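## Task

On the third shelf of the supply shelving (counting the bottom shelf as first), a scrub sponge sits on a cardboard box. Move that cardboard box into the cart's top tray. When finished, the sponge must still rest on that third shelf without overhanging its front edge, and every other item on that shelf must also still be on it. The robot must not tip over or be left leaning, or the task fails.

## Robot and tools

ROBOT. A Dexmate Vega: a base on three wheels (two steerable driven front wheels, a passive rear caster), a torso of three links folding in a Z (joints torso_hip_rad, torso_knee_rad, torso_waist_rad), two seven-joint arms with two-finger grippers, and a head with three cameras: head_camera (896x560), left_wrist_camera and right_wrist_camera (672x420). Footprint 0.70 m long, 0.63 m wide (0.91 m with arms folded); the front edge is 0.35 m ahead of the base origin. Nothing prevents tipping, and a fallen robot stays down.

FRAMES. All positions are in metres. Base frame: origin on the floor, on the centre line at the point the base spins about (0.185 m behind the front axle); x forward, y left, z up. The odometry frame is the base frame as it was at the scene's start. left_hand and right_hand are reported in the base frame: a point between the fingers 0.033 m back from the closed tips; fingers run along the hand's z, close along its y, and the camera side faces -x.

move. One action per call. Either "base" and/or "joints" (plus optional "speeds" and "min_time_s"), or "target" on its own. Parts start together and may finish at different times. "cameras" lists which images to return (omitted, null or ["all"] = all; [] = none). A call with no action just reports state and images.
- base: a single key, an offset from where the base last reported itself. translate_m: metres, + forward, -2 to 2. strafe_m: metres, + left, -2 to 2 (heading may drift about 0.02 rad). rotate_rad: radians, + counter-clockwise seen from above, -3.2 to 3.2. Front wheels first steer toward a new direction (about 0.5 s, up to 1.1 s). A drive is cut off after 14 s (time_out).
- joints: absolute targets in radians, keyed by joint name. Ranges: torso_hip_rad 0 to 1.57; torso_knee_rad 0 to 3.141; torso_waist_rad -1.57 to 1.57 (chest forward lean = knee - hip - waist). Left arm: shoulder_pitch -3.041 to 3.041 (+ lowers the arm), shoulder_yaw -0.423 to 1.523, upper_arm_roll and forearm_roll -3.041 to 3.041, elbow -3.041 to 0.214 (negative bends), wrist_pitch -1.366 to 1.366 (+ tips hand down), wrist_yaw -1.348 to 1.087 (+ left). Right arm mirrors it: shoulder_pitch negative lowers, shoulder_yaw -1.523 to 0.423, wrist_pitch negative tips down, wrist_yaw -1.087 to 1.348. Grippers left_gripper_rad/right_gripper_rad 0 (shut) to 0.785, per finger. head_pan_rad -2.792 to 2.792 (+ left); head_tilt_rad -1.483 to 1.483; head_camera_tilt_rad -1.483 to 1.378 (+ looks down). Torso presets (hip, knee, waist): stand 0.469, 1.617, 1.048 (start); stand_high 0.78, 1.57, 0.44; lean_20 0.52, 1.05, 0.18; lean_45 0.52, 1.05, -0.26; low_lean_45 0, 0, -0.79. Arm fold, in key order shoulder_pitch..wrist_yaw: left 1, 0.5, -0.6, -2.5, 0, -0.9, 0; right -1, -0.5, 0.6, -2.5, 0, 0.9, 0. Fold the arms before going to low_lean_45.
- speeds: per-action caps, keyed like base: translate_m and strafe_m 0.04 to 0.3 m/s, rotate_rad 0.1 to 0.6 rad/s.
- min_time_s: 0.1 to 8 s, a floor on how long each arm and head motion takes.
- target: one hand to an absolute pose. side "left" or "right"; x, y, z in the base frame, metres, -3 to 3; pitch_deg -30 to 95 (0 level, 90 fingers down); heading_deg (0 fingers forward, + counter-clockwise); roll_deg (default 0, jaw level; + clockwise seen from behind), both -360 to 360; line_only true forces a straight path or refusal. The robot must be still. The check only knows the robot, not the furniture; a non-straight path can swing the elbow wide. If the status is "short (part of ...)", repeat the same target.

wait: seconds 0 to 10; nothing new commanded; returns state and images.
zoom_image: camera name and region [x0, y0, x1, y1] in image pixels, at most 504x504, from that camera's latest image.
read_manual: section "licences" only; no motion.
finished_scene: scene = current scene number; ends it irreversibly, and later calls in that reply act on the next scene.

RESULTS. The move line reads "done" or the worst status. base_status, joint_status, left_hand_status, right_hand_status: done, off_target (resting away, may still push), contact_stop or time_out (stopped, target dropped, whole torso or arm group halts), not_followed (a self-collision check withheld it; see "cause:"), refused (nothing moved, and later calls in that reply are skipped), reached (within 10 mm and 2 degrees), short. base_odometry counts wheel turns, slips included; turned_by_wheels and turned_by_imu are radians since the last result, and an IMU turn over 0.03 rad after a straight or sideways drive suggests a bump. base_tilt is in degrees (about 2 degrees bias). on_its_own reports unrequested motion. Joint torques follow arm-joint order.

GRIPPER. Open pad spacing at angle a: about 0.18a-0.002 m at the wrist end, 0.24a-0.002 at the hand point, 0.3a-0.002 at the tips. The angle reached says nothing about a grip. Held objects sink about 0.02 m.

AVOID. Tipping the robot. Arms striking or squeezing each other (can end the scene). Driving into furniture: the base keeps pushing. Dropping, flinging or slamming objects, or knocking shelf items off. Torque faults (load limits 130 N m shoulders, 69.6 upper-arm roll and elbow, 21.7 wrist joints; held weight counts; about 4 kg at long reach). Motor heat: MOTOR HOT at 65 °C, forced stop at 80 °C; back the arm off after any stop and avoid long outstretched holds. Panning the head with tilt outside safe ranges can hit the chest.

Each tool is called after "Request:" as name([rows], argument=value, ...), one row to a line, values as JSON.

## Session

Request:
move()

Scene clock: 0.00 s.
Joint torques (N m): no reading
base_odometry: x=+0.000 y=+0.000 heading=+0.000
turned_by_wheels: +0.000
turned_by_imu: +0.000
base_tilt: forward=+0.1 right=+0.3
base_status: not commanded
joint_positions: torso_hip_rad=+0.469 torso_knee_rad=+1.617 torso_waist_rad=+1.048 left_shoulder_pitch_rad=+2.208 left_shoulder_yaw_rad=+0.002 left_upper_arm_roll_rad=+0.004 left_elbow_rad=-1.093 left_forearm_roll_rad=+0.009 left_wrist_pitch_rad=-0.495 left_wrist_yaw_rad=+0.018 left_gripper_rad=+0.005 right_shoulder_pitch_rad=-2.195 right_shoulder_yaw_rad=+0.020 right_upper_arm_roll_rad=-0.015 right_elbow_rad=-1.081 right_forearm_roll_rad=+0.002 right_wrist_pitch_rad=+0.504 right_wrist_yaw_rad=-0.019 right_gripper_rad=+0.005 head_pan_rad=+0.000 head_tilt_rad=+0.000 head_camera_tilt_rad=+0.000
joint_status: not commanded
chest: x=-0.0111 y=+0.0000 z=+1.4155 quat_wxyz=(+0.999, +0.000, +0.050, +0.000) (m; base frame)
left_hand: x=+0.1875 y=+0.2317 z=+0.6007 quat_wxyz=(+0.413, +0.002, +0.911, +0.006) pitch_deg=+41.2 heading_deg=+0.7 roll_deg=+1.0 back=up (m; base frame)
right_hand: x=+0.1939 y=-0.2174 z=+0.6016 quat_wxyz=(+0.417, +0.011, +0.909, +0.002) pitch_deg=+40.7 heading_deg=-0.4 roll_deg=+1.0 back=up (m; base frame)
pictures: head_camera, left_wrist_camera, right_wrist_camera

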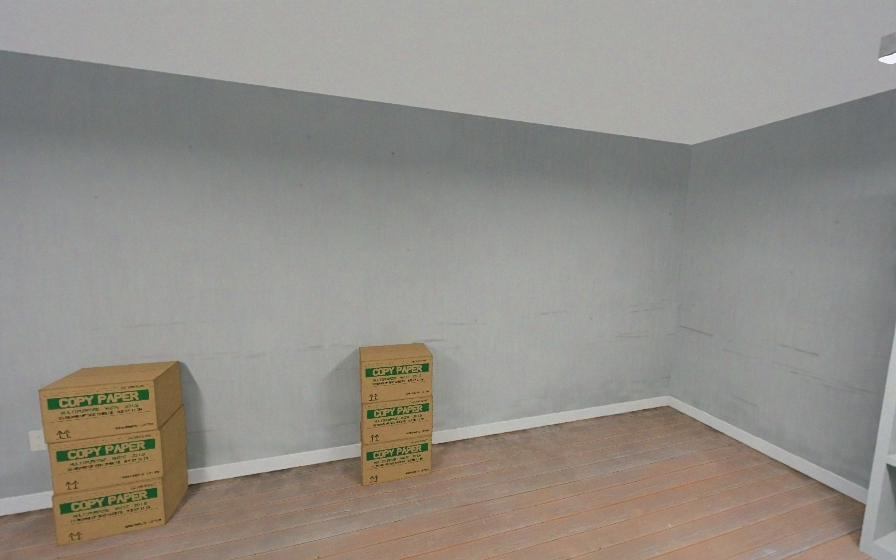

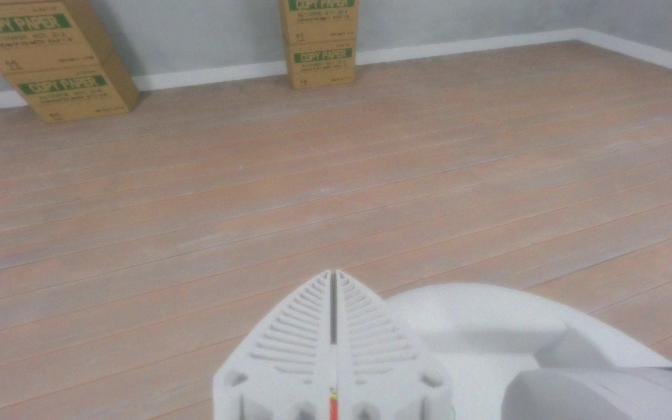

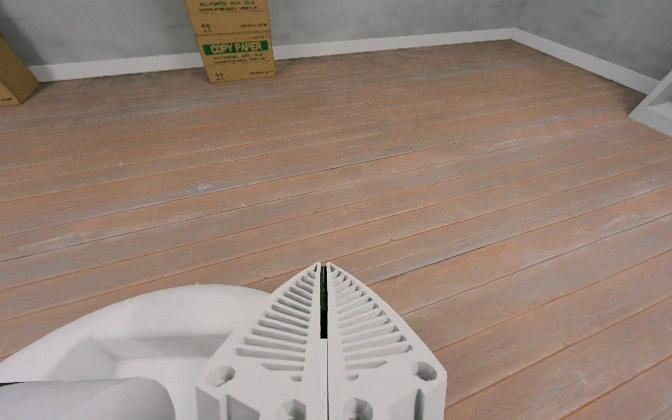

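Request:
move(joints={"head_pan_rad": -1.3, "head_camera_tilt_rad": 0.2}, cameras=["head_camera"])

Request:
move(joints={"head_pan_rad": 1.3, "head_camera_tilt_rad": 0.2}, cameras=["head_camera"])

Scene clock: 1.83 s.
Joint torques (N m): left_arm=[7.69 0.27 1.31 -3.76 -0.11 -2.86 0.13] | right_arm=[-4.58 -0.7 0.5 -3.29 0.21 2.56 -0.02]
move: done
base_odometry: x=+0.000 y=+0.000 heading=+0.000
turned_by_wheels: +0.000
turned_by_imu: +0.000
base_tilt: forward=+0.2 right=+0.3
base_status: not commanded
joint_positions: torso_hip_rad=+0.469 torso_knee_rad=+1.617 torso_waist_rad=+1.048 left_shoulder_pitch_rad=+2.208 left_shoulder_yaw_rad=+0.002 left_upper_arm_roll_rad=+0.004 left_elbow_rad=-1.093 left_forearm_roll_rad=+0.009 left_wrist_pitch_rad=-0.495 left_wrist_yaw_rad=+0.018 left_gripper_rad=+0.005 right_shoulder_pitch_rad=-2.195 right_shoulder_yaw_rad=+0.020 right_upper_arm_roll_rad=-0.015 right_elbow_rad=-1.081 right_forearm_roll_rad=+0.002 right_wrist_pitch_rad=+0.504 right_wrist_yaw_rad=-0.019 right_gripper_rad=+0.005 head_pan_rad=-1.299 head_tilt_rad=+0.000 head_camera_tilt_rad=+0.199
joint_status: all done
chest: x=-0.0111 y=+0.0000 z=+1.4155 quat_wxyz=(+0.999, +0.000, +0.050, +0.000) (m; base frame)
left_hand: x=+0.1875 y=+0.2317 z=+0.6007 quat_wxyz=(+0.413, +0.002, +0.911, +0.006) pitch_deg=+41.2 heading_deg=+0.7 roll_deg=+1.0 back=up (m; base frame)
right_hand: x=+0.1939 y=-0.2174 z=+0.6016 quat_wxyz=(+0.417, +0.011, +0.909, +0.002) pitch_deg=+40.7 heading_deg=-0.4 roll_deg=+1.0 back=up (m; base frame)
pictures: head_camera
camera_calibration:
head_camera: T_world_to_cam=[[-0.954291, -0.275972, 0.114748, -0.21622], [-0.168914, 0.181259, -0.968821, 1.46981], [0.246568, -0.94392, -0.219589, 0.30631], [0, 0, 0, 1]] pos_world=[-0.0335915, -0.0369542, 1.51606]

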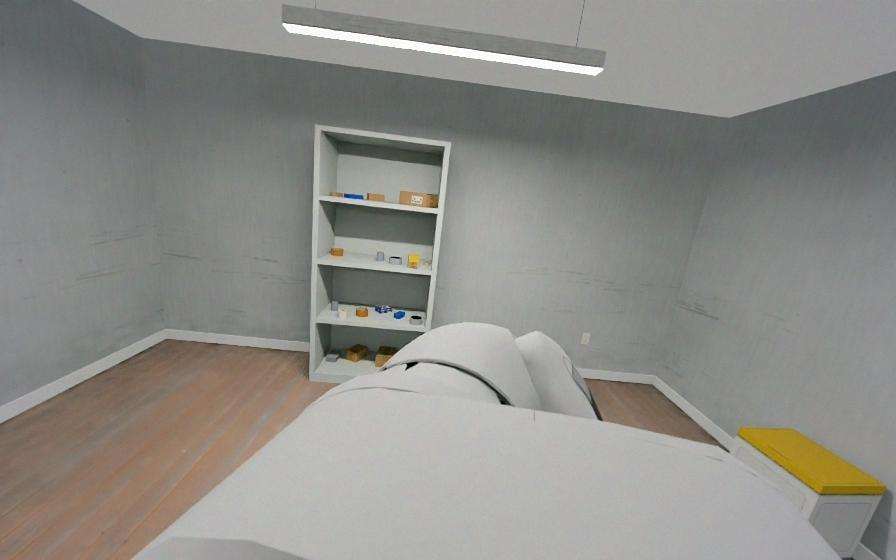

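Scene clock: 4.23 s.
Joint torques (N m): left_arm=[7.53 -0.19 0.98 -4.11 -0.02 -3.32 0.1] | right_arm=[-5.63 -0.83 1.74 -4.96 -0.03 2.83 -0.4]
move: done
base_odometry: x=+0.000 y=+0.000 heading=+0.000
turned_by_wheels: +0.000
turned_by_imu: +0.001
base_tilt: forward=+0.1 right=+0.3
base_status: not commanded
joint_positions: torso_hip_rad=+0.469 torso_knee_rad=+1.617 torso_waist_rad=+1.048 left_shoulder_pitch_rad=+2.208 left_shoulder_yaw_rad=+0.002 left_upper_arm_roll_rad=+0.004 left_elbow_rad=-1.093 left_forearm_roll_rad=+0.009 left_wrist_pitch_rad=-0.495 left_wrist_yaw_rad=+0.018 left_gripper_rad=+0.005 right_shoulder_pitch_rad=-2.195 right_shoulder_yaw_rad=+0.020 right_upper_arm_roll_rad=-0.015 right_elbow_rad=-1.081 right_forearm_roll_rad=+0.002 right_wrist_pitch_rad=+0.504 right_wrist_yaw_rad=-0.019 right_gripper_rad=+0.005 head_pan_rad=+1.299 head_tilt_rad=+0.000 head_camera_tilt_rad=+0.199
joint_status: all done
chest: x=-0.0111 y=+0.0000 z=+1.4155 quat_wxyz=(+0.999, +0.000, +0.050, +0.000) (m; base frame)
left_hand: x=+0.1875 y=+0.2317 z=+0.6007 quat_wxyz=(+0.413, +0.002, +0.911, +0.006) pitch_deg=+41.2 heading_deg=+0.7 roll_deg=+1.0 back=up (m; base frame)
right_hand: x=+0.1939 y=-0.2174 z=+0.6016 quat_wxyz=(+0.417, +0.011, +0.909, +0.002) pitch_deg=+40.7 heading_deg=-0.4 roll_deg=+1.0 back=up (m; base frame)
pictures: head_camera
camera_calibration:
head_camera: T_world_to_cam=[[0.962404, -0.26024, -0.0778019, 0.21919], [-0.130548, -0.191994, -0.972674, 1.47852], [0.238191, 0.946263, -0.218749, 0.304491], [0, 0, 0, 1]] pos_world=[-0.0904582, 0.0527794, 1.52178]

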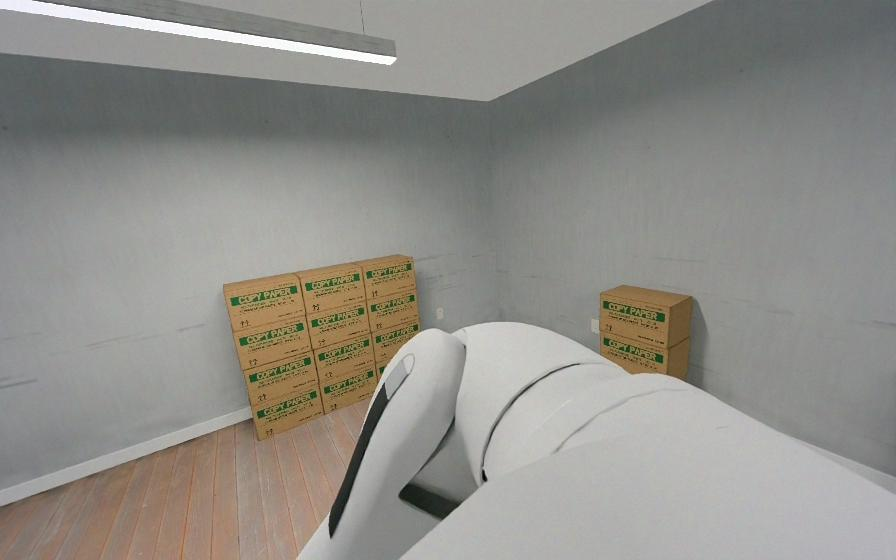

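Request:
move(joints={"head_pan_rad": -2.6, "head_camera_tilt_rad": 0.2}, cameras=["head_camera"])

Request:
move(joints={"head_pan_rad": -1.5, "head_camera_tilt_rad": 0.2}, cameras=["head_camera"])

Request:
zoom_image(camera="head_camera", region=[380, 110, 560, 410])

Scene clock: 7.97 s.
Joint torques (N m): left_arm=[7.52 0.35 1.07 -3.17 -0.07 -2.87 0.07] | right_arm=[-6.33 0.17 -0.22 -4.53 -0.05 3.26 0.24]
move: done
base_odometry: x=+0.000 y=+0.000 heading=+0.000
turned_by_wheels: +0.000
turned_by_imu: +0.001
base_tilt: forward=+0.2 right=+0.3
base_status: not commanded
joint_positions: torso_hip_rad=+0.469 torso_knee_rad=+1.617 torso_waist_rad=+1.048 left_shoulder_pitch_rad=+2.208 left_shoulder_yaw_rad=+0.002 left_upper_arm_roll_rad=+0.004 left_elbow_rad=-1.093 left_forearm_roll_rad=+0.009 left_wrist_pitch_rad=-0.495 left_wrist_yaw_rad=+0.018 left_gripper_rad=+0.005 right_shoulder_pitch_rad=-2.195 right_shoulder_yaw_rad=+0.020 right_upper_arm_roll_rad=-0.015 right_elbow_rad=-1.081 right_forearm_roll_rad=+0.002 right_wrist_pitch_rad=+0.504 right_wrist_yaw_rad=-0.019 right_gripper_rad=+0.005 head_pan_rad=-2.599 head_tilt_rad=+0.000 head_camera_tilt_rad=+0.199
joint_status: all done
chest: x=-0.0111 y=+0.0000 z=+1.4155 quat_wxyz=(+0.999, +0.000, +0.050, +0.000) (m; base frame)
left_hand: x=+0.1875 y=+0.2317 z=+0.6007 quat_wxyz=(+0.413, +0.002, +0.911, +0.006) pitch_deg=+41.2 heading_deg=+0.7 roll_deg=+1.0 back=up (m; base frame)
right_hand: x=+0.1939 y=-0.2174 z=+0.6016 quat_wxyz=(+0.417, +0.011, +0.909, +0.002) pitch_deg=+40.7 heading_deg=-0.4 roll_deg=+1.0 back=up (m; base frame)
pictures: head_camera
camera_calibration:
head_camera: T_world_to_cam=[[-0.518517, 0.852118, 0.0709516, -0.117251], [0.0568075, 0.117124, -0.991491, 1.52107], [-0.853178, -0.510075, -0.109138, 0.0565253], [0, 0, 0, 1]] pos_world=[-0.0989786, -0.0494106, 1.52262]

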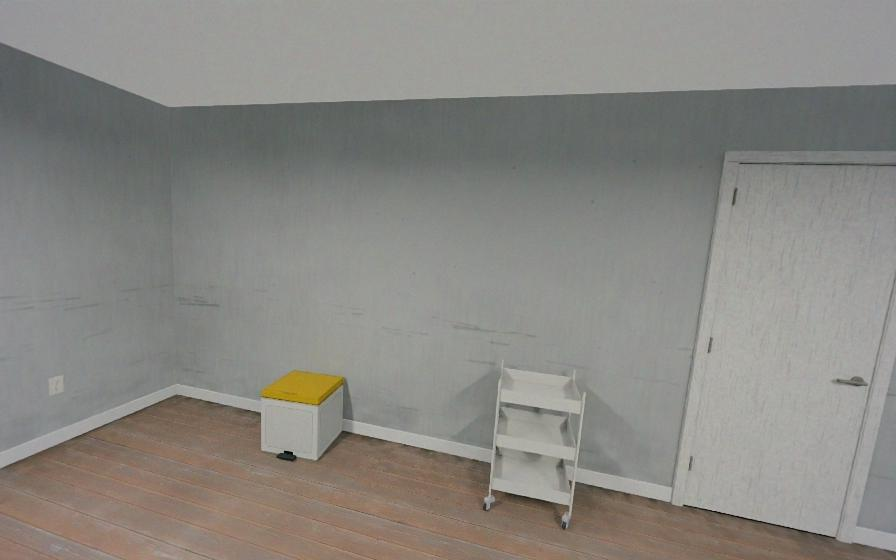

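Scene clock: 9.37 s.
Joint torques (N m): left_arm=[7.45 -0.08 1.29 -3.48 -0.04 -2.77 0.08] | right_arm=[-5.27 -0.11 0.27 -4.56 -0.15 1.97 0.22]
move: done
base_odometry: x=+0.000 y=+0.000 heading=+0.000
turned_by_wheels: +0.000
turned_by_imu: +0.000
base_tilt: forward=+0.1 right=+0.3
base_status: not commanded
joint_positions: torso_hip_rad=+0.469 torso_knee_rad=+1.617 torso_waist_rad=+1.048 left_shoulder_pitch_rad=+2.208 left_shoulder_yaw_rad=+0.002 left_upper_arm_roll_rad=+0.004 left_elbow_rad=-1.093 left_forearm_roll_rad=+0.009 left_wrist_pitch_rad=-0.495 left_wrist_yaw_rad=+0.018 left_gripper_rad=+0.005 right_shoulder_pitch_rad=-2.195 right_shoulder_yaw_rad=+0.020 right_upper_arm_roll_rad=-0.015 right_elbow_rad=-1.081 right_forearm_roll_rad=+0.002 right_wrist_pitch_rad=+0.504 right_wrist_yaw_rad=-0.019 right_gripper_rad=+0.005 head_pan_rad=-1.501 head_tilt_rad=+0.000 head_camera_tilt_rad=+0.199
joint_status: all done
chest: x=-0.0111 y=+0.0000 z=+1.4155 quat_wxyz=(+0.999, +0.000, +0.050, +0.000) (m; base frame)
left_hand: x=+0.1875 y=+0.2317 z=+0.6007 quat_wxyz=(+0.413, +0.002, +0.911, +0.006) pitch_deg=+41.2 heading_deg=+0.7 roll_deg=+1.0 back=up (m; base frame)
right_hand: x=+0.1939 y=-0.2174 z=+0.6016 quat_wxyz=(+0.417, +0.011, +0.909, +0.002) pitch_deg=+40.7 heading_deg=-0.4 roll_deg=+1.0 back=up (m; base frame)
pictures: head_camera
camera_calibration:
head_camera: T_world_to_cam=[[-0.989886, -0.0782561, 0.118328, -0.22438], [-0.131425, 0.191828, -0.972589, 1.47834], [0.0534125, -0.978304, -0.200173, 0.262453], [0, 0, 0, 1]] pos_world=[-0.0418379, -0.0443876, 1.5169]

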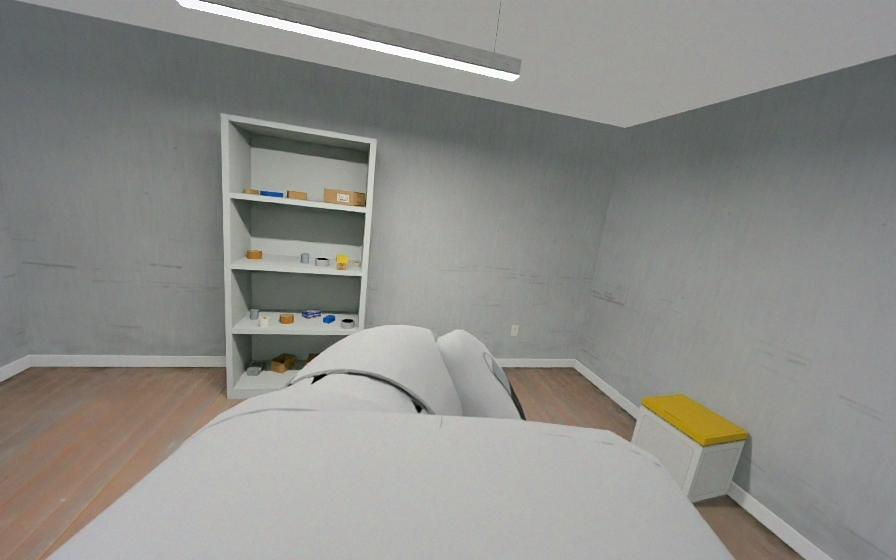

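Scaled by 1.680 from the camera's 896x560 image, which has a finer 960x600 frame.

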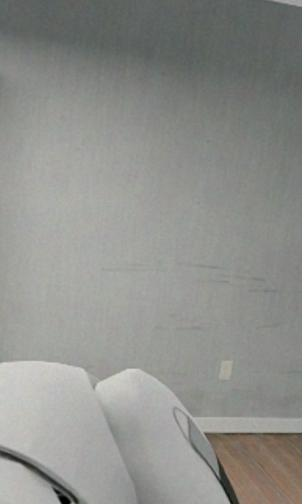

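Request:
zoom_image(camera="head_camera", region=[215, 170, 385, 280])

Scaled by 2.965 from the camera's 896x560 image, which has a finer 960x600 frame.

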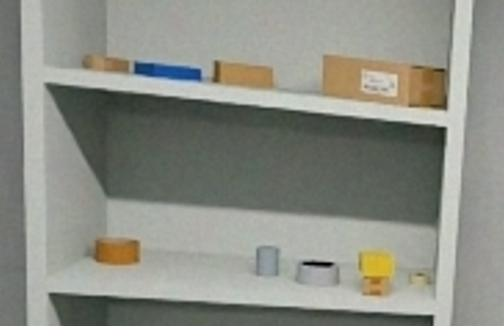

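Request:
move(base={"rotate_rad": -1.1}, joints={"head_pan_rad": 0, "head_camera_tilt_rad": 0.35}, cameras=["head_camera"])

Request:
move(target={"side":"right","x":0.45,"y":-0.2,"z":1.08,"pitch_deg":15,"heading_deg":0}, cameras=["head_camera"])

Scene clock: 14.63 s.
Joint torques (N m): left_arm=[7.22 0.55 1.17 -4.43 -0.15 -2.55 0.14] | right_arm=[-5 1.26 0.63 -4.33 -0.04 3.13 0.06]
move: done
base_odometry: x=+0.000 y=+0.000 heading=-1.099
turned_by_wheels: -1.099
turned_by_imu: -1.068
base_tilt: forward=+0.1 right=+0.2
base_status: done
joint_positions: torso_hip_rad=+0.469 torso_knee_rad=+1.617 torso_waist_rad=+1.048 left_shoulder_pitch_rad=+2.208 left_shoulder_yaw_rad=+0.002 left_upper_arm_roll_rad=+0.004 left_elbow_rad=-1.093 left_forearm_roll_rad=+0.009 left_wrist_pitch_rad=-0.495 left_wrist_yaw_rad=+0.018 left_gripper_rad=+0.005 right_shoulder_pitch_rad=-2.195 right_shoulder_yaw_rad=+0.020 right_upper_arm_roll_rad=-0.015 right_elbow_rad=-1.081 right_forearm_roll_rad=+0.002 right_wrist_pitch_rad=+0.504 right_wrist_yaw_rad=-0.019 right_gripper_rad=+0.005 head_pan_rad=-0.001 head_tilt_rad=+0.000 head_camera_tilt_rad=+0.349
joint_status: all done
chest: x=-0.0111 y=+0.0000 z=+1.4155 quat_wxyz=(+0.999, +0.000, +0.050, +0.000) (m; base frame)
left_hand: x=+0.1875 y=+0.2317 z=+0.6007 quat_wxyz=(+0.413, +0.002, +0.911, +0.006) pitch_deg=+41.2 heading_deg=+0.7 roll_deg=+1.0 back=up (m; base frame)
right_hand: x=+0.1939 y=-0.2174 z=+0.6016 quat_wxyz=(+0.417, +0.011, +0.909, +0.002) pitch_deg=+40.7 heading_deg=-0.4 roll_deg=+1.0 back=up (m; base frame)
pictures: head_camera
camera_calibration:
head_camera: T_world_to_cam=[[0.0118888, -0.999798, 0.0162045, 0.00546156], [-0.43048, -0.0197446, -0.902384, 1.35081], [0.902522, 0.00375256, -0.430628, 0.670575], [0, 0, 0, 1]] pos_world=[-0.023776, 0.0296153, 1.50763]

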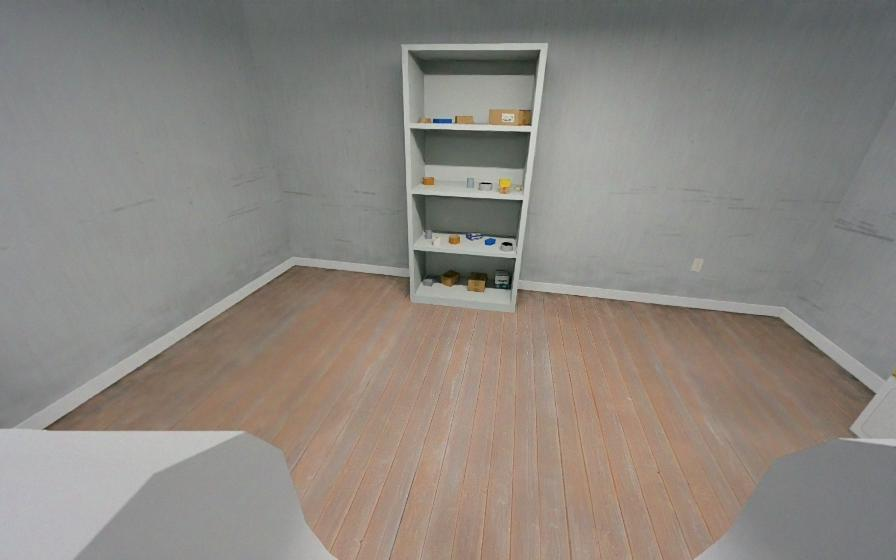

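Scene clock: 21.37 s.
Joint torques (N m): left_arm=[8.46 -0.18 1.16 -3.68 -0.06 -2.92 0.13] | right_arm=[10.79 -3.74 2.14 -11.01 -1.7 3.33 -0.39]
move: done
base_odometry: x=+0.000 y=+0.000 heading=-1.099
turned_by_wheels: +0.000
turned_by_imu: +0.002
base_tilt: forward=+0.1 right=+0.3
base_status: not commanded
joint_positions: torso_hip_rad=+0.469 torso_knee_rad=+1.617 torso_waist_rad=+1.048 left_shoulder_pitch_rad=+2.208 left_shoulder_yaw_rad=+0.002 left_upper_arm_roll_rad=+0.004 left_elbow_rad=-1.093 left_forearm_roll_rad=+0.009 left_wrist_pitch_rad=-0.495 left_wrist_yaw_rad=+0.018 left_gripper_rad=+0.005 right_shoulder_pitch_rad=-2.048 right_shoulder_yaw_rad=-1.222 right_upper_arm_roll_rad=-0.407 right_elbow_rad=-2.619 right_forearm_roll_rad=+0.772 right_wrist_pitch_rad=+0.038 right_wrist_yaw_rad=-1.083 right_gripper_rad=+0.005 head_pan_rad=-0.001 head_tilt_rad=+0.000 head_camera_tilt_rad=+0.349
joint_status: not commanded
chest: x=-0.0111 y=+0.0000 z=+1.4155 quat_wxyz=(+0.999, +0.000, +0.050, +0.000) (m; base frame)
left_hand: x=+0.1875 y=+0.2317 z=+0.6007 quat_wxyz=(+0.413, +0.002, +0.911, +0.006) pitch_deg=+41.2 heading_deg=+0.7 roll_deg=+1.0 back=up (m; base frame)
right_hand: x=+0.4510 y=-0.2012 z=+1.0792 quat_wxyz=(+0.609, +0.001, +0.793, -0.001) pitch_deg=+14.9 heading_deg=-0.1 roll_deg=+0.0 back=up (m; base frame)
right_hand_status: reached (checked arc [a long move; over the whole arc the hand travels 0.71 m to end 0.54 m from its start, up to 0.18 m off the straight line; right_elbow_rad turns most, 1.54 rad; on the way or at its end the hand turns up to 33 deg from its attitude at the start], planned for 5.2 s): 2 mm and 0.1 deg off.
pictures: head_camera
camera_calibration:
head_camera: T_world_to_cam=[[0.0118888, -0.999798, 0.0162045, 0.00546156], [-0.43048, -0.0197446, -0.902384, 1.35081], [0.902522, 0.00375256, -0.430628, 0.670575], [0, 0, 0, 1]] pos_world=[-0.023776, 0.0296153, 1.50763]

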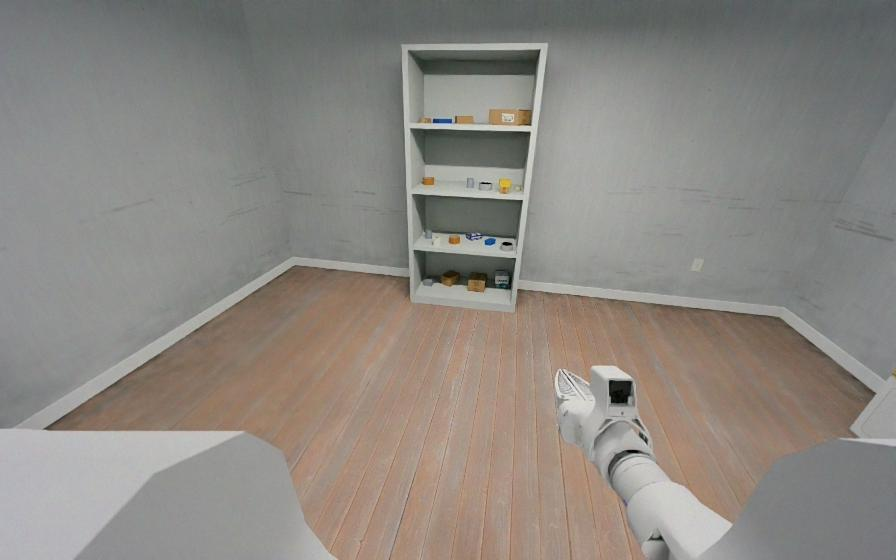

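Request:
move(base={"rotate_rad": -0.15}, cameras=[])

Request:
move(base={"translate_m": 1.65}, cameras=["head_camera","right_wrist_camera"])

Request:
zoom_image(camera="head_camera", region=[350, 200, 600, 356])

Scene clock: 23.53 s.
Joint torques (N m): left_arm=[7.89 0.79 1.04 -4.52 0.03 -2.58 0.08] | right_arm=[11.24 -5.97 2.34 -11.29 -1.76 1.38 -0.45]
move: done
base_odometry: x=+0.000 y=+0.000 heading=-1.249
turned_by_wheels: -0.150
turned_by_imu: -0.145
base_tilt: forward=+0.1 right=+0.3
base_status: done
joint_positions: torso_hip_rad=+0.469 torso_knee_rad=+1.617 torso_waist_rad=+1.048 left_shoulder_pitch_rad=+2.208 left_shoulder_yaw_rad=+0.002 left_upper_arm_roll_rad=+0.004 left_elbow_rad=-1.093 left_forearm_roll_rad=+0.009 left_wrist_pitch_rad=-0.495 left_wrist_yaw_rad=+0.018 left_gripper_rad=+0.005 right_shoulder_pitch_rad=-2.047 right_shoulder_yaw_rad=-1.226 right_upper_arm_roll_rad=-0.408 right_elbow_rad=-2.625 right_forearm_roll_rad=+0.774 right_wrist_pitch_rad=+0.036 right_wrist_yaw_rad=-1.087 right_gripper_rad=+0.005 head_pan_rad=-0.001 head_tilt_rad=+0.000 head_camera_tilt_rad=+0.349
joint_status: not commanded
chest: x=-0.0111 y=+0.0000 z=+1.4155 quat_wxyz=(+0.999, +0.000, +0.050, +0.000) (m; base frame)
left_hand: x=+0.1875 y=+0.2317 z=+0.6007 quat_wxyz=(+0.413, +0.002, +0.911, +0.006) pitch_deg=+41.2 heading_deg=+0.7 roll_deg=+1.0 back=up (m; base frame)
right_hand: x=+0.4499 y=-0.2001 z=+1.0796 quat_wxyz=(+0.608, +0.000, +0.794, +0.000) pitch_deg=+15.0 heading_deg=+0.0 roll_deg=+0.0 back=up (m; base frame)
pictures: none
No camera images: "cameras" was empty.

Scene clock: 31.17 s.
Joint torques (N m): left_arm=[7.09 -0.51 1.25 -4.27 0.02 -2.54 0.1] | right_arm=[8.53 -4.51 3.09 -10.35 -1.68 2.41 -0.19]
move: done
base_odometry: x=+0.518 y=-1.567 heading=-1.249
turned_by_wheels: -0.001
turned_by_imu: -0.009
base_tilt: forward=+0.2 right=+0.4
base_status: done
joint_positions: torso_hip_rad=+0.469 torso_knee_rad=+1.617 torso_waist_rad=+1.048 left_shoulder_pitch_rad=+2.208 left_shoulder_yaw_rad=+0.002 left_upper_arm_roll_rad=+0.004 left_elbow_rad=-1.093 left_forearm_roll_rad=+0.009 left_wrist_pitch_rad=-0.495 left_wrist_yaw_rad=+0.018 left_gripper_rad=+0.005 right_shoulder_pitch_rad=-2.047 right_shoulder_yaw_rad=-1.226 right_upper_arm_roll_rad=-0.408 right_elbow_rad=-2.625 right_forearm_roll_rad=+0.774 right_wrist_pitch_rad=+0.036 right_wrist_yaw_rad=-1.087 right_gripper_rad=+0.005 head_pan_rad=-0.001 head_tilt_rad=+0.000 head_camera_tilt_rad=+0.349
joint_status: not commanded
chest: x=-0.0110 y=+0.0000 z=+1.4155 quat_wxyz=(+0.999, +0.000, +0.050, +0.000) (m; base frame)
left_hand: x=+0.1875 y=+0.2317 z=+0.6007 quat_wxyz=(+0.413, +0.002, +0.911, +0.006) pitch_deg=+41.2 heading_deg=+0.7 roll_deg=+1.0 back=up (m; base frame)
right_hand: x=+0.4500 y=-0.2001 z=+1.0796 quat_wxyz=(+0.608, +0.000, +0.794, +0.000) pitch_deg=+15.0 heading_deg=+0.0 roll_deg=+0.0 back=up (m; base frame)
pictures: head_camera, right_wrist_camera
camera_calibration:
head_camera: T_world_to_cam=[[0.0119345, -0.999796, 0.0162924, 0.00532872], [-0.430561, -0.0198439, -0.902343, 1.35079], [0.902482, 0.00375419, -0.43071, 0.670608], [0, 0, 0, 1]] pos_world=[-0.0236765, 0.029615, 1.50763]
right_wrist_camera: T_world_to_cam=[[-0.0436994, -0.998636, 0.0285774, -0.21888], [-0.404263, -0.00848254, -0.914604, 1.21909], [0.913598, -0.0515204, -0.40334, 0.169053], [0, 0, 0, 1]] pos_world=[0.32882, -0.199531, 1.18942]

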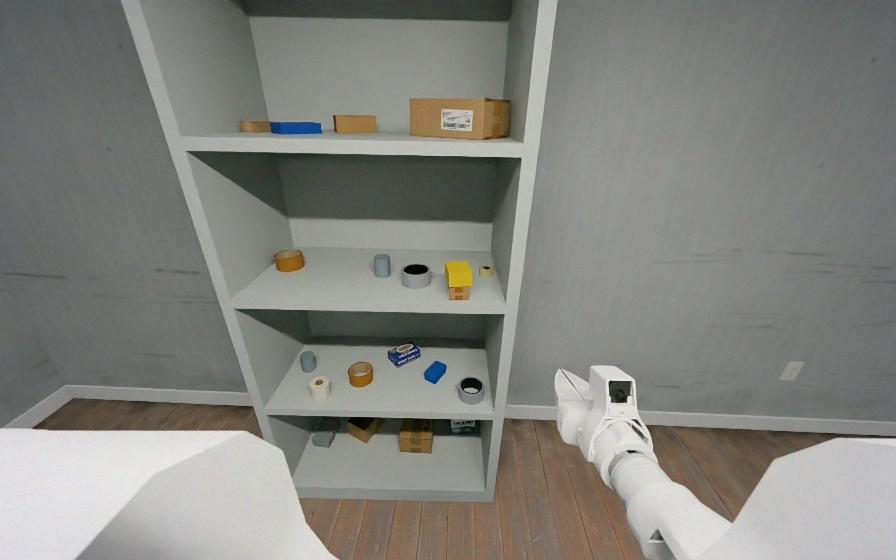

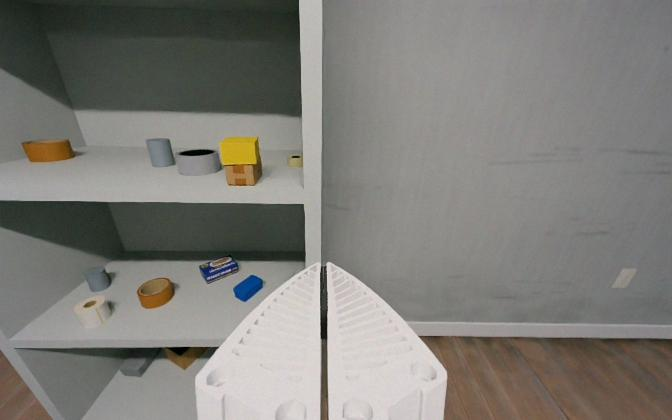

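Scaled by 2.016 from the camera's 896x560 image, which has a finer 960x600 frame.

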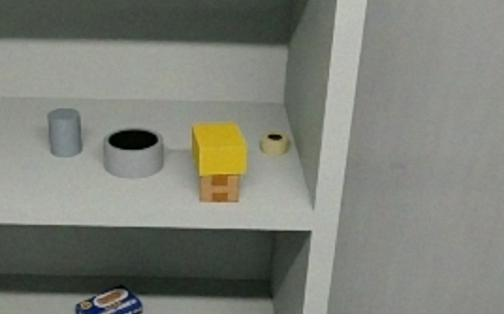

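Request:
move(base={"translate_m": 0.33}, joints={"right_gripper_rad": 0.5}, cameras=[])

Request:
move(base={"strafe_m": 0.15}, cameras=["head_camera","right_wrist_camera"])

Request:
zoom_image(camera="head_camera", region=[440, 200, 690, 356])

Scene clock: 36.03 s.
Joint torques (N m): left_arm=[7.39 1.22 1.21 -3.87 -0.07 -2.83 0.08] | right_arm=[9.26 -6.66 3.25 -11.56 -1.65 0.96 -0.03]
move: done
base_odometry: x=+0.622 y=-1.880 heading=-1.250
turned_by_wheels: -0.001
turned_by_imu: -0.001
base_tilt: forward=+0.1 right=+0.3
base_status: done
joint_positions: torso_hip_rad=+0.469 torso_knee_rad=+1.617 torso_waist_rad=+1.048 left_shoulder_pitch_rad=+2.208 left_shoulder_yaw_rad=+0.002 left_upper_arm_roll_rad=+0.004 left_elbow_rad=-1.093 left_forearm_roll_rad=+0.009 left_wrist_pitch_rad=-0.495 left_wrist_yaw_rad=+0.018 left_gripper_rad=+0.005 right_shoulder_pitch_rad=-2.047 right_shoulder_yaw_rad=-1.226 right_upper_arm_roll_rad=-0.408 right_elbow_rad=-2.625 right_forearm_roll_rad=+0.774 right_wrist_pitch_rad=+0.036 right_wrist_yaw_rad=-1.087 right_gripper_rad=+0.500 head_pan_rad=-0.001 head_tilt_rad=+0.000 head_camera_tilt_rad=+0.349
joint_status: all done
chest: x=-0.0111 y=+0.0000 z=+1.4155 quat_wxyz=(+0.999, +0.000, +0.050, +0.000) (m; base frame)
left_hand: x=+0.1875 y=+0.2317 z=+0.6007 quat_wxyz=(+0.413, +0.002, +0.911, +0.006) pitch_deg=+41.2 heading_deg=+0.7 roll_deg=+1.0 back=up (m; base frame)
right_hand: x=+0.4500 y=-0.2001 z=+1.0796 quat_wxyz=(+0.608, +0.000, +0.794, +0.000) pitch_deg=+15.0 heading_deg=+0.0 roll_deg=+0.0 back=up (m; base frame)
pictures: none
No camera images: "cameras" was empty.

Scene clock: 39.37 s.
Joint torques (N m): left_arm=[7.88 0.4 1.21 -4.26 -0.04 -2.96 0.06] | right_arm=[8.17 -7.19 2.94 -9.73 -1.69 0.96 -0.09]
move: done
base_odometry: x=+0.765 y=-1.833 heading=-1.251
turned_by_wheels: -0.001
turned_by_imu: -0.003
base_tilt: forward=+0.1 right=+0.3
base_status: done
joint_positions: torso_hip_rad=+0.469 torso_knee_rad=+1.617 torso_waist_rad=+1.048 left_shoulder_pitch_rad=+2.208 left_shoulder_yaw_rad=+0.002 left_upper_arm_roll_rad=+0.004 left_elbow_rad=-1.093 left_forearm_roll_rad=+0.009 left_wrist_pitch_rad=-0.495 left_wrist_yaw_rad=+0.018 left_gripper_rad=+0.005 right_shoulder_pitch_rad=-2.047 right_shoulder_yaw_rad=-1.226 right_upper_arm_roll_rad=-0.408 right_elbow_rad=-2.625 right_forearm_roll_rad=+0.774 right_wrist_pitch_rad=+0.036 right_wrist_yaw_rad=-1.087 right_gripper_rad=+0.500 head_pan_rad=+0.000 head_tilt_rad=+0.000 head_camera_tilt_rad=+0.349
joint_status: not commanded
chest: x=-0.0111 y=+0.0000 z=+1.4155 quat_wxyz=(+0.999, +0.000, +0.050, +0.000) (m; base frame)
left_hand: x=+0.1875 y=+0.2317 z=+0.6007 quat_wxyz=(+0.413, +0.002, +0.911, +0.006) pitch_deg=+41.2 heading_deg=+0.7 roll_deg=+1.1 back=up (m; base frame)
right_hand: x=+0.4499 y=-0.2001 z=+1.0796 quat_wxyz=(+0.608, +0.000, +0.794, +0.000) pitch_deg=+15.0 heading_deg=+0.0 roll_deg=+0.0 back=up (m; base frame)
pictures: head_camera, right_wrist_camera
camera_calibration:
head_camera: T_world_to_cam=[[0.0121138, -0.999795, 0.0162039, 0.00546705], [-0.430558, -0.0198412, -0.902345, 1.35079], [0.902482, 0.00395416, -0.43071, 0.670602], [0, 0, 0, 1]] pos_world=[-0.0236771, 0.0296157, 1.50763]
right_wrist_camera: T_world_to_cam=[[-0.0437038, -0.998636, 0.0285746, -0.218876], [-0.404178, -0.00848291, -0.914641, 1.2191], [0.913636, -0.0515225, -0.403256, 0.168941], [0, 0, 0, 1]] pos_world=[0.328819, -0.199531, 1.18942]

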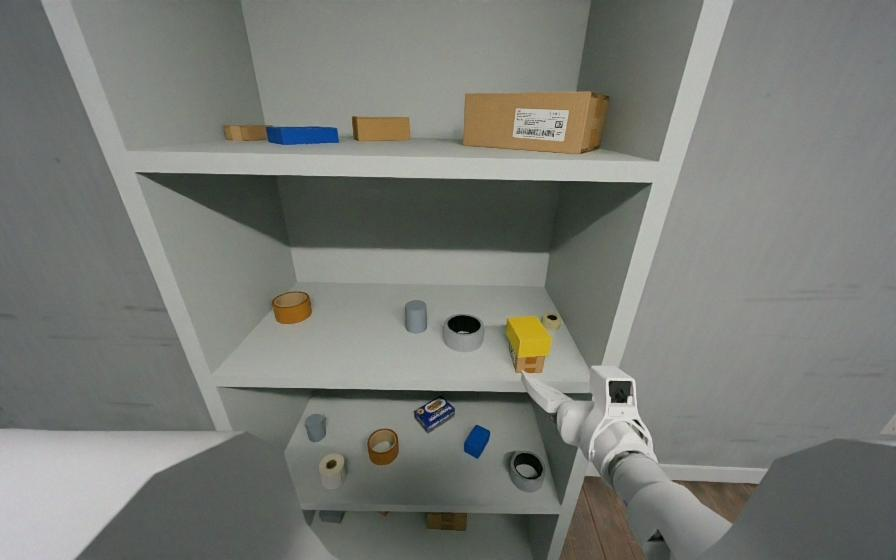

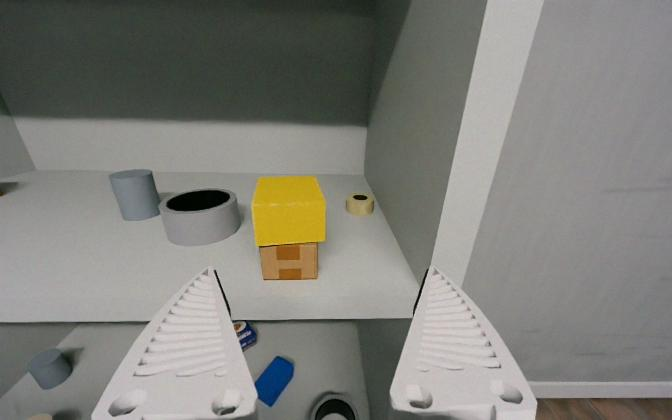

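Scaled by 2.016 from the camera's 896x560 image, which has a finer 960x600 frame.

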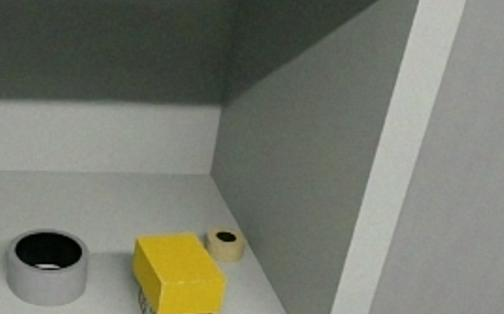

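Request:
move(joints={"right_gripper_rad": 0.6}, cameras=[])

Request:
move(target={"side":"right","x":0.635,"y":-0.16,"z":1.065,"pitch_deg":12,"heading_deg":0}, cameras=["head_camera","right_wrist_camera"])

Scene clock: 41.33 s.
Joint torques (N m): left_arm=[7.83 0.37 1.09 -4.95 0.04 -2.4 0.08] | right_arm=[8.5 -4.06 3.53 -10.39 -1.54 2.19 -0.09]
move: done
base_odometry: x=+0.765 y=-1.833 heading=-1.251
turned_by_wheels: +0.000
turned_by_imu: +0.000
base_tilt: forward=+0.1 right=+0.3
base_status: not commanded
joint_positions: torso_hip_rad=+0.469 torso_knee_rad=+1.617 torso_waist_rad=+1.048 left_shoulder_pitch_rad=+2.208 left_shoulder_yaw_rad=+0.002 left_upper_arm_roll_rad=+0.004 left_elbow_rad=-1.093 left_forearm_roll_rad=+0.009 left_wrist_pitch_rad=-0.495 left_wrist_yaw_rad=+0.018 left_gripper_rad=+0.005 right_shoulder_pitch_rad=-2.047 right_shoulder_yaw_rad=-1.226 right_upper_arm_roll_rad=-0.408 right_elbow_rad=-2.625 right_forearm_roll_rad=+0.774 right_wrist_pitch_rad=+0.036 right_wrist_yaw_rad=-1.087 right_gripper_rad=+0.600 head_pan_rad=+0.000 head_tilt_rad=+0.000 head_camera_tilt_rad=+0.349
joint_status: all done
chest: x=-0.0111 y=+0.0000 z=+1.4155 quat_wxyz=(+0.999, +0.000, +0.050, +0.000) (m; base frame)
left_hand: x=+0.1875 y=+0.2317 z=+0.6007 quat_wxyz=(+0.413, +0.002, +0.911, +0.006) pitch_deg=+41.2 heading_deg=+0.7 roll_deg=+1.1 back=up (m; base frame)
right_hand: x=+0.4499 y=-0.2001 z=+1.0796 quat_wxyz=(+0.608, +0.000, +0.794, +0.000) pitch_deg=+15.0 heading_deg=+0.0 roll_deg=+0.0 back=up (m; base frame)
pictures: none
No camera images: "cameras" was empty.

Scene clock: 45.23 s.
Joint torques (N m): left_arm=[7.75 0.25 1.32 -3.99 0.09 -2.7 0.15] | right_arm=[18 -1.34 3.66 -7.03 -1.29 2.39 0.3]
move: done
base_odometry: x=+0.765 y=-1.833 heading=-1.251
turned_by_wheels: +0.000
turned_by_imu: +0.001
base_tilt: forward=+0.1 right=+0.2
base_status: not commanded
joint_positions: torso_hip_rad=+0.469 torso_knee_rad=+1.617 torso_waist_rad=+1.048 left_shoulder_pitch_rad=+2.208 left_shoulder_yaw_rad=+0.002 left_upper_arm_roll_rad=+0.004 left_elbow_rad=-1.093 left_forearm_roll_rad=+0.009 left_wrist_pitch_rad=-0.495 left_wrist_yaw_rad=+0.018 left_gripper_rad=+0.005 right_shoulder_pitch_rad=-1.420 right_shoulder_yaw_rad=-0.762 right_upper_arm_roll_rad=-0.633 right_elbow_rad=-2.154 right_forearm_roll_rad=+0.789 right_wrist_pitch_rad=-0.232 right_wrist_yaw_rad=-0.860 right_gripper_rad=+0.600 head_pan_rad=+0.000 head_tilt_rad=+0.000 head_camera_tilt_rad=+0.349
joint_status: not commanded
chest: x=-0.0111 y=+0.0000 z=+1.4155 quat_wxyz=(+0.999, +0.000, +0.050, +0.000) (m; base frame)
left_hand: x=+0.1875 y=+0.2317 z=+0.6007 quat_wxyz=(+0.413, +0.002, +0.911, +0.006) pitch_deg=+41.2 heading_deg=+0.7 roll_deg=+1.1 back=up (m; base frame)
right_hand: x=+0.6331 y=-0.1610 z=+1.0646 quat_wxyz=(+0.629, +0.000, +0.777, +0.000) pitch_deg=+12.1 heading_deg=+0.0 roll_deg=+0.0 back=up (m; base frame)
right_hand_status: reached (straight line, planned for 2.4 s): 2 mm and 0.1 deg off.
pictures: head_camera, right_wrist_camera
camera_calibration:
head_camera: T_world_to_cam=[[0.0121138, -0.999795, 0.0162039, 0.00546705], [-0.430558, -0.0198412, -0.902345, 1.35079], [0.902482, 0.00395416, -0.43071, 0.670602], [0, 0, 0, 1]] pos_world=[-0.0236771, 0.0296157, 1.50763]
right_wrist_camera: T_world_to_cam=[[-0.045984, -0.998597, 0.026254, -0.167483], [-0.356101, -0.00816858, -0.934412, 1.27036], [0.933315, -0.052317, -0.355226, -0.0661169], [0, 0, 0, 1]] pos_world=[0.506383, -0.16033, 1.16795]

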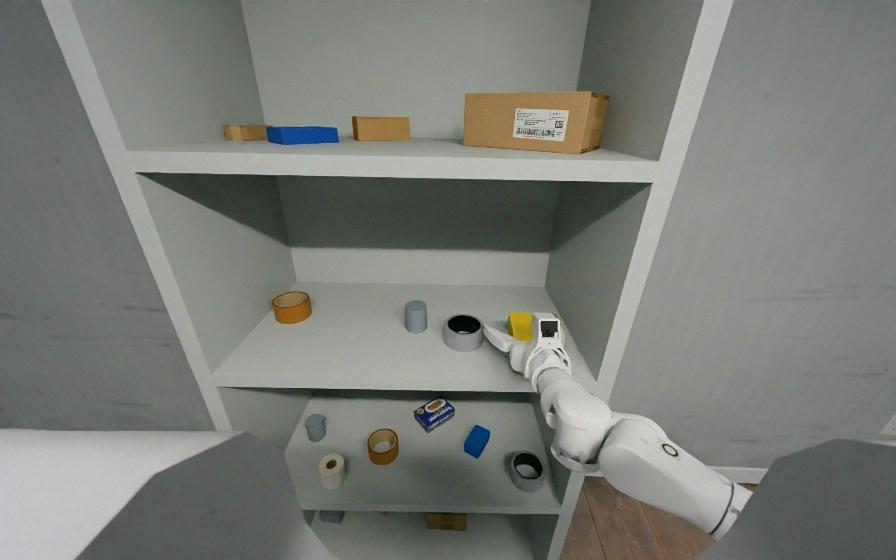

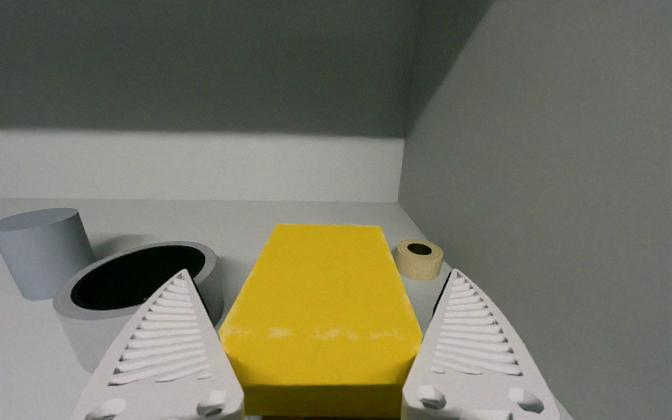

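Request:
move(joints={"right_gripper_rad": 0.27}, cameras=["right_wrist_camera"])

Request:
move(target={"side":"right","x":0.625,"y":-0.16,"z":1.10,"pitch_deg":12,"heading_deg":0}, cameras=["head_camera","right_wrist_camera"])

Scene clock: 47.43 s.
Joint torques (N m): left_arm=[7.61 -0.42 1.29 -3.6 -0.02 -2.55 0.2] | right_arm=[18.02 -0.63 4.1 -6.35 -1.04 1.99 0.2]
move: off_target
base_odometry: x=+0.765 y=-1.833 heading=-1.251
turned_by_wheels: +0.000
turned_by_imu: +0.001
base_tilt: forward=+0.2 right=+0.3
base_status: not commanded
joint_positions: torso_hip_rad=+0.469 torso_knee_rad=+1.617 torso_waist_rad=+1.048 left_shoulder_pitch_rad=+2.208 left_shoulder_yaw_rad=+0.002 left_upper_arm_roll_rad=+0.004 left_elbow_rad=-1.093 left_forearm_roll_rad=+0.009 left_wrist_pitch_rad=-0.495 left_wrist_yaw_rad=+0.018 left_gripper_rad=+0.005 right_shoulder_pitch_rad=-1.415 right_shoulder_yaw_rad=-0.758 right_upper_arm_roll_rad=-0.635 right_elbow_rad=-2.149 right_forearm_roll_rad=+0.788 right_wrist_pitch_rad=-0.233 right_wrist_yaw_rad=-0.858 right_gripper_rad=+0.346 head_pan_rad=+0.000 head_tilt_rad=+0.000 head_camera_tilt_rad=+0.349
joint_status: right_gripper_rad off_target (ended at +0.346, target +0.270)
chest: x=-0.0111 y=+0.0000 z=+1.4155 quat_wxyz=(+0.999, +0.000, +0.050, +0.000) (m; base frame)
left_hand: x=+0.1875 y=+0.2317 z=+0.6007 quat_wxyz=(+0.413, +0.002, +0.911, +0.006) pitch_deg=+41.2 heading_deg=+0.7 roll_deg=+1.1 back=up (m; base frame)
right_hand: x=+0.6348 y=-0.1601 z=+1.0648 quat_wxyz=(+0.629, +0.000, +0.777, +0.000) pitch_deg=+12.0 heading_deg=+0.0 roll_deg=+0.0 back=up (m; base frame)
pictures: right_wrist_camera
camera_calibration:
right_wrist_camera: T_world_to_cam=[[-0.0453096, -0.998632, 0.0260852, -0.166761], [-0.355509, -0.00828355, -0.934636, 1.27101], [0.933574, -0.0516215, -0.354648, -0.0683227], [0, 0, 0, 1]] pos_world=[0.508083, -0.159531, 1.16805]

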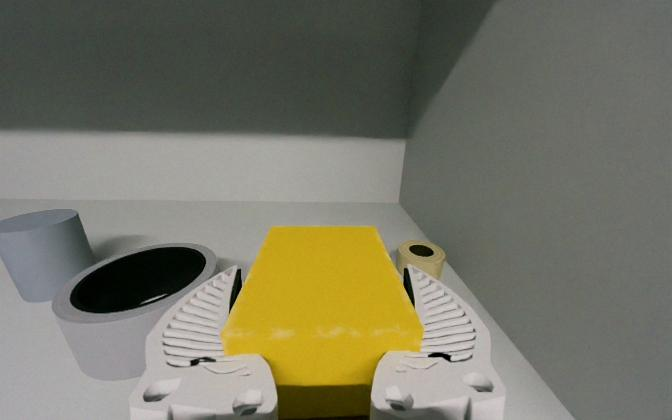

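Scene clock: 49.40 s.
Joint torques (N m): left_arm=[6.48 0.89 1.24 -4.35 -0.03 -3.11 0.19] | right_arm=[5.95 -4.95 10.12 -11.19 -1.4 2.24 -0.3]
move: done
base_odometry: x=+0.765 y=-1.833 heading=-1.251
turned_by_wheels: +0.000
turned_by_imu: +0.000
base_tilt: forward=+0.1 right=+0.3
base_status: not commanded
joint_positions: torso_hip_rad=+0.469 torso_knee_rad=+1.617 torso_waist_rad=+1.048 left_shoulder_pitch_rad=+2.208 left_shoulder_yaw_rad=+0.002 left_upper_arm_roll_rad=+0.004 left_elbow_rad=-1.093 left_forearm_roll_rad=+0.009 left_wrist_pitch_rad=-0.495 left_wrist_yaw_rad=+0.018 left_gripper_rad=+0.005 right_shoulder_pitch_rad=-1.416 right_shoulder_yaw_rad=-0.792 right_upper_arm_roll_rad=-0.588 right_elbow_rad=-2.265 right_forearm_roll_rad=+0.853 right_wrist_pitch_rad=-0.314 right_wrist_yaw_rad=-0.917 right_gripper_rad=+0.345 head_pan_rad=+0.000 head_tilt_rad=+0.000 head_camera_tilt_rad=+0.349
joint_status: not commanded
chest: x=-0.0111 y=+0.0000 z=+1.4155 quat_wxyz=(+0.999, +0.000, +0.050, +0.000) (m; base frame)
left_hand: x=+0.1875 y=+0.2317 z=+0.6007 quat_wxyz=(+0.413, +0.002, +0.911, +0.006) pitch_deg=+41.2 heading_deg=+0.7 roll_deg=+1.1 back=up (m; base frame)
right_hand: x=+0.6255 y=-0.1600 z=+1.0979 quat_wxyz=(+0.629, +0.000, +0.777, +0.000) pitch_deg=+12.1 heading_deg=+0.0 roll_deg=+0.0 back=up (m; base frame)
right_hand_status: reached (straight line, planned for 0.7 s): 2 mm and 0.1 deg off.
pictures: head_camera, right_wrist_camera
camera_calibration:
head_camera: T_world_to_cam=[[0.0121138, -0.999795, 0.0162039, 0.00546705], [-0.430558, -0.0198412, -0.902345, 1.35079], [0.902482, 0.00395416, -0.43071, 0.670602], [0, 0, 0, 1]] pos_world=[-0.0236771, 0.0296157, 1.50763]
right_wrist_camera: T_world_to_cam=[[-0.0452349, -0.998639, 0.0259737, -0.167853], [-0.355975, -0.00817997, -0.93446, 1.29877], [0.9334, -0.0515162, -0.35512, -0.0471894], [0, 0, 0, 1]] pos_world=[0.498784, -0.159431, 1.20125]

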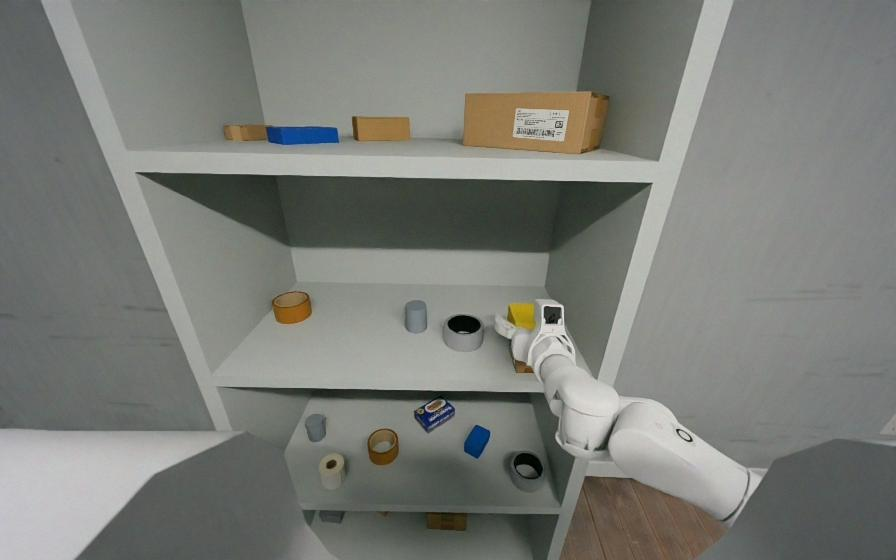

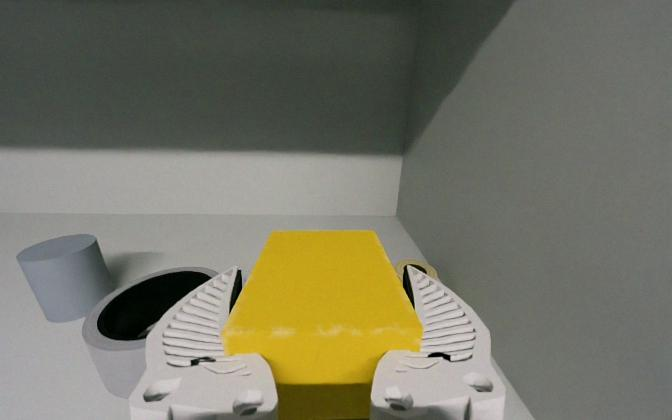

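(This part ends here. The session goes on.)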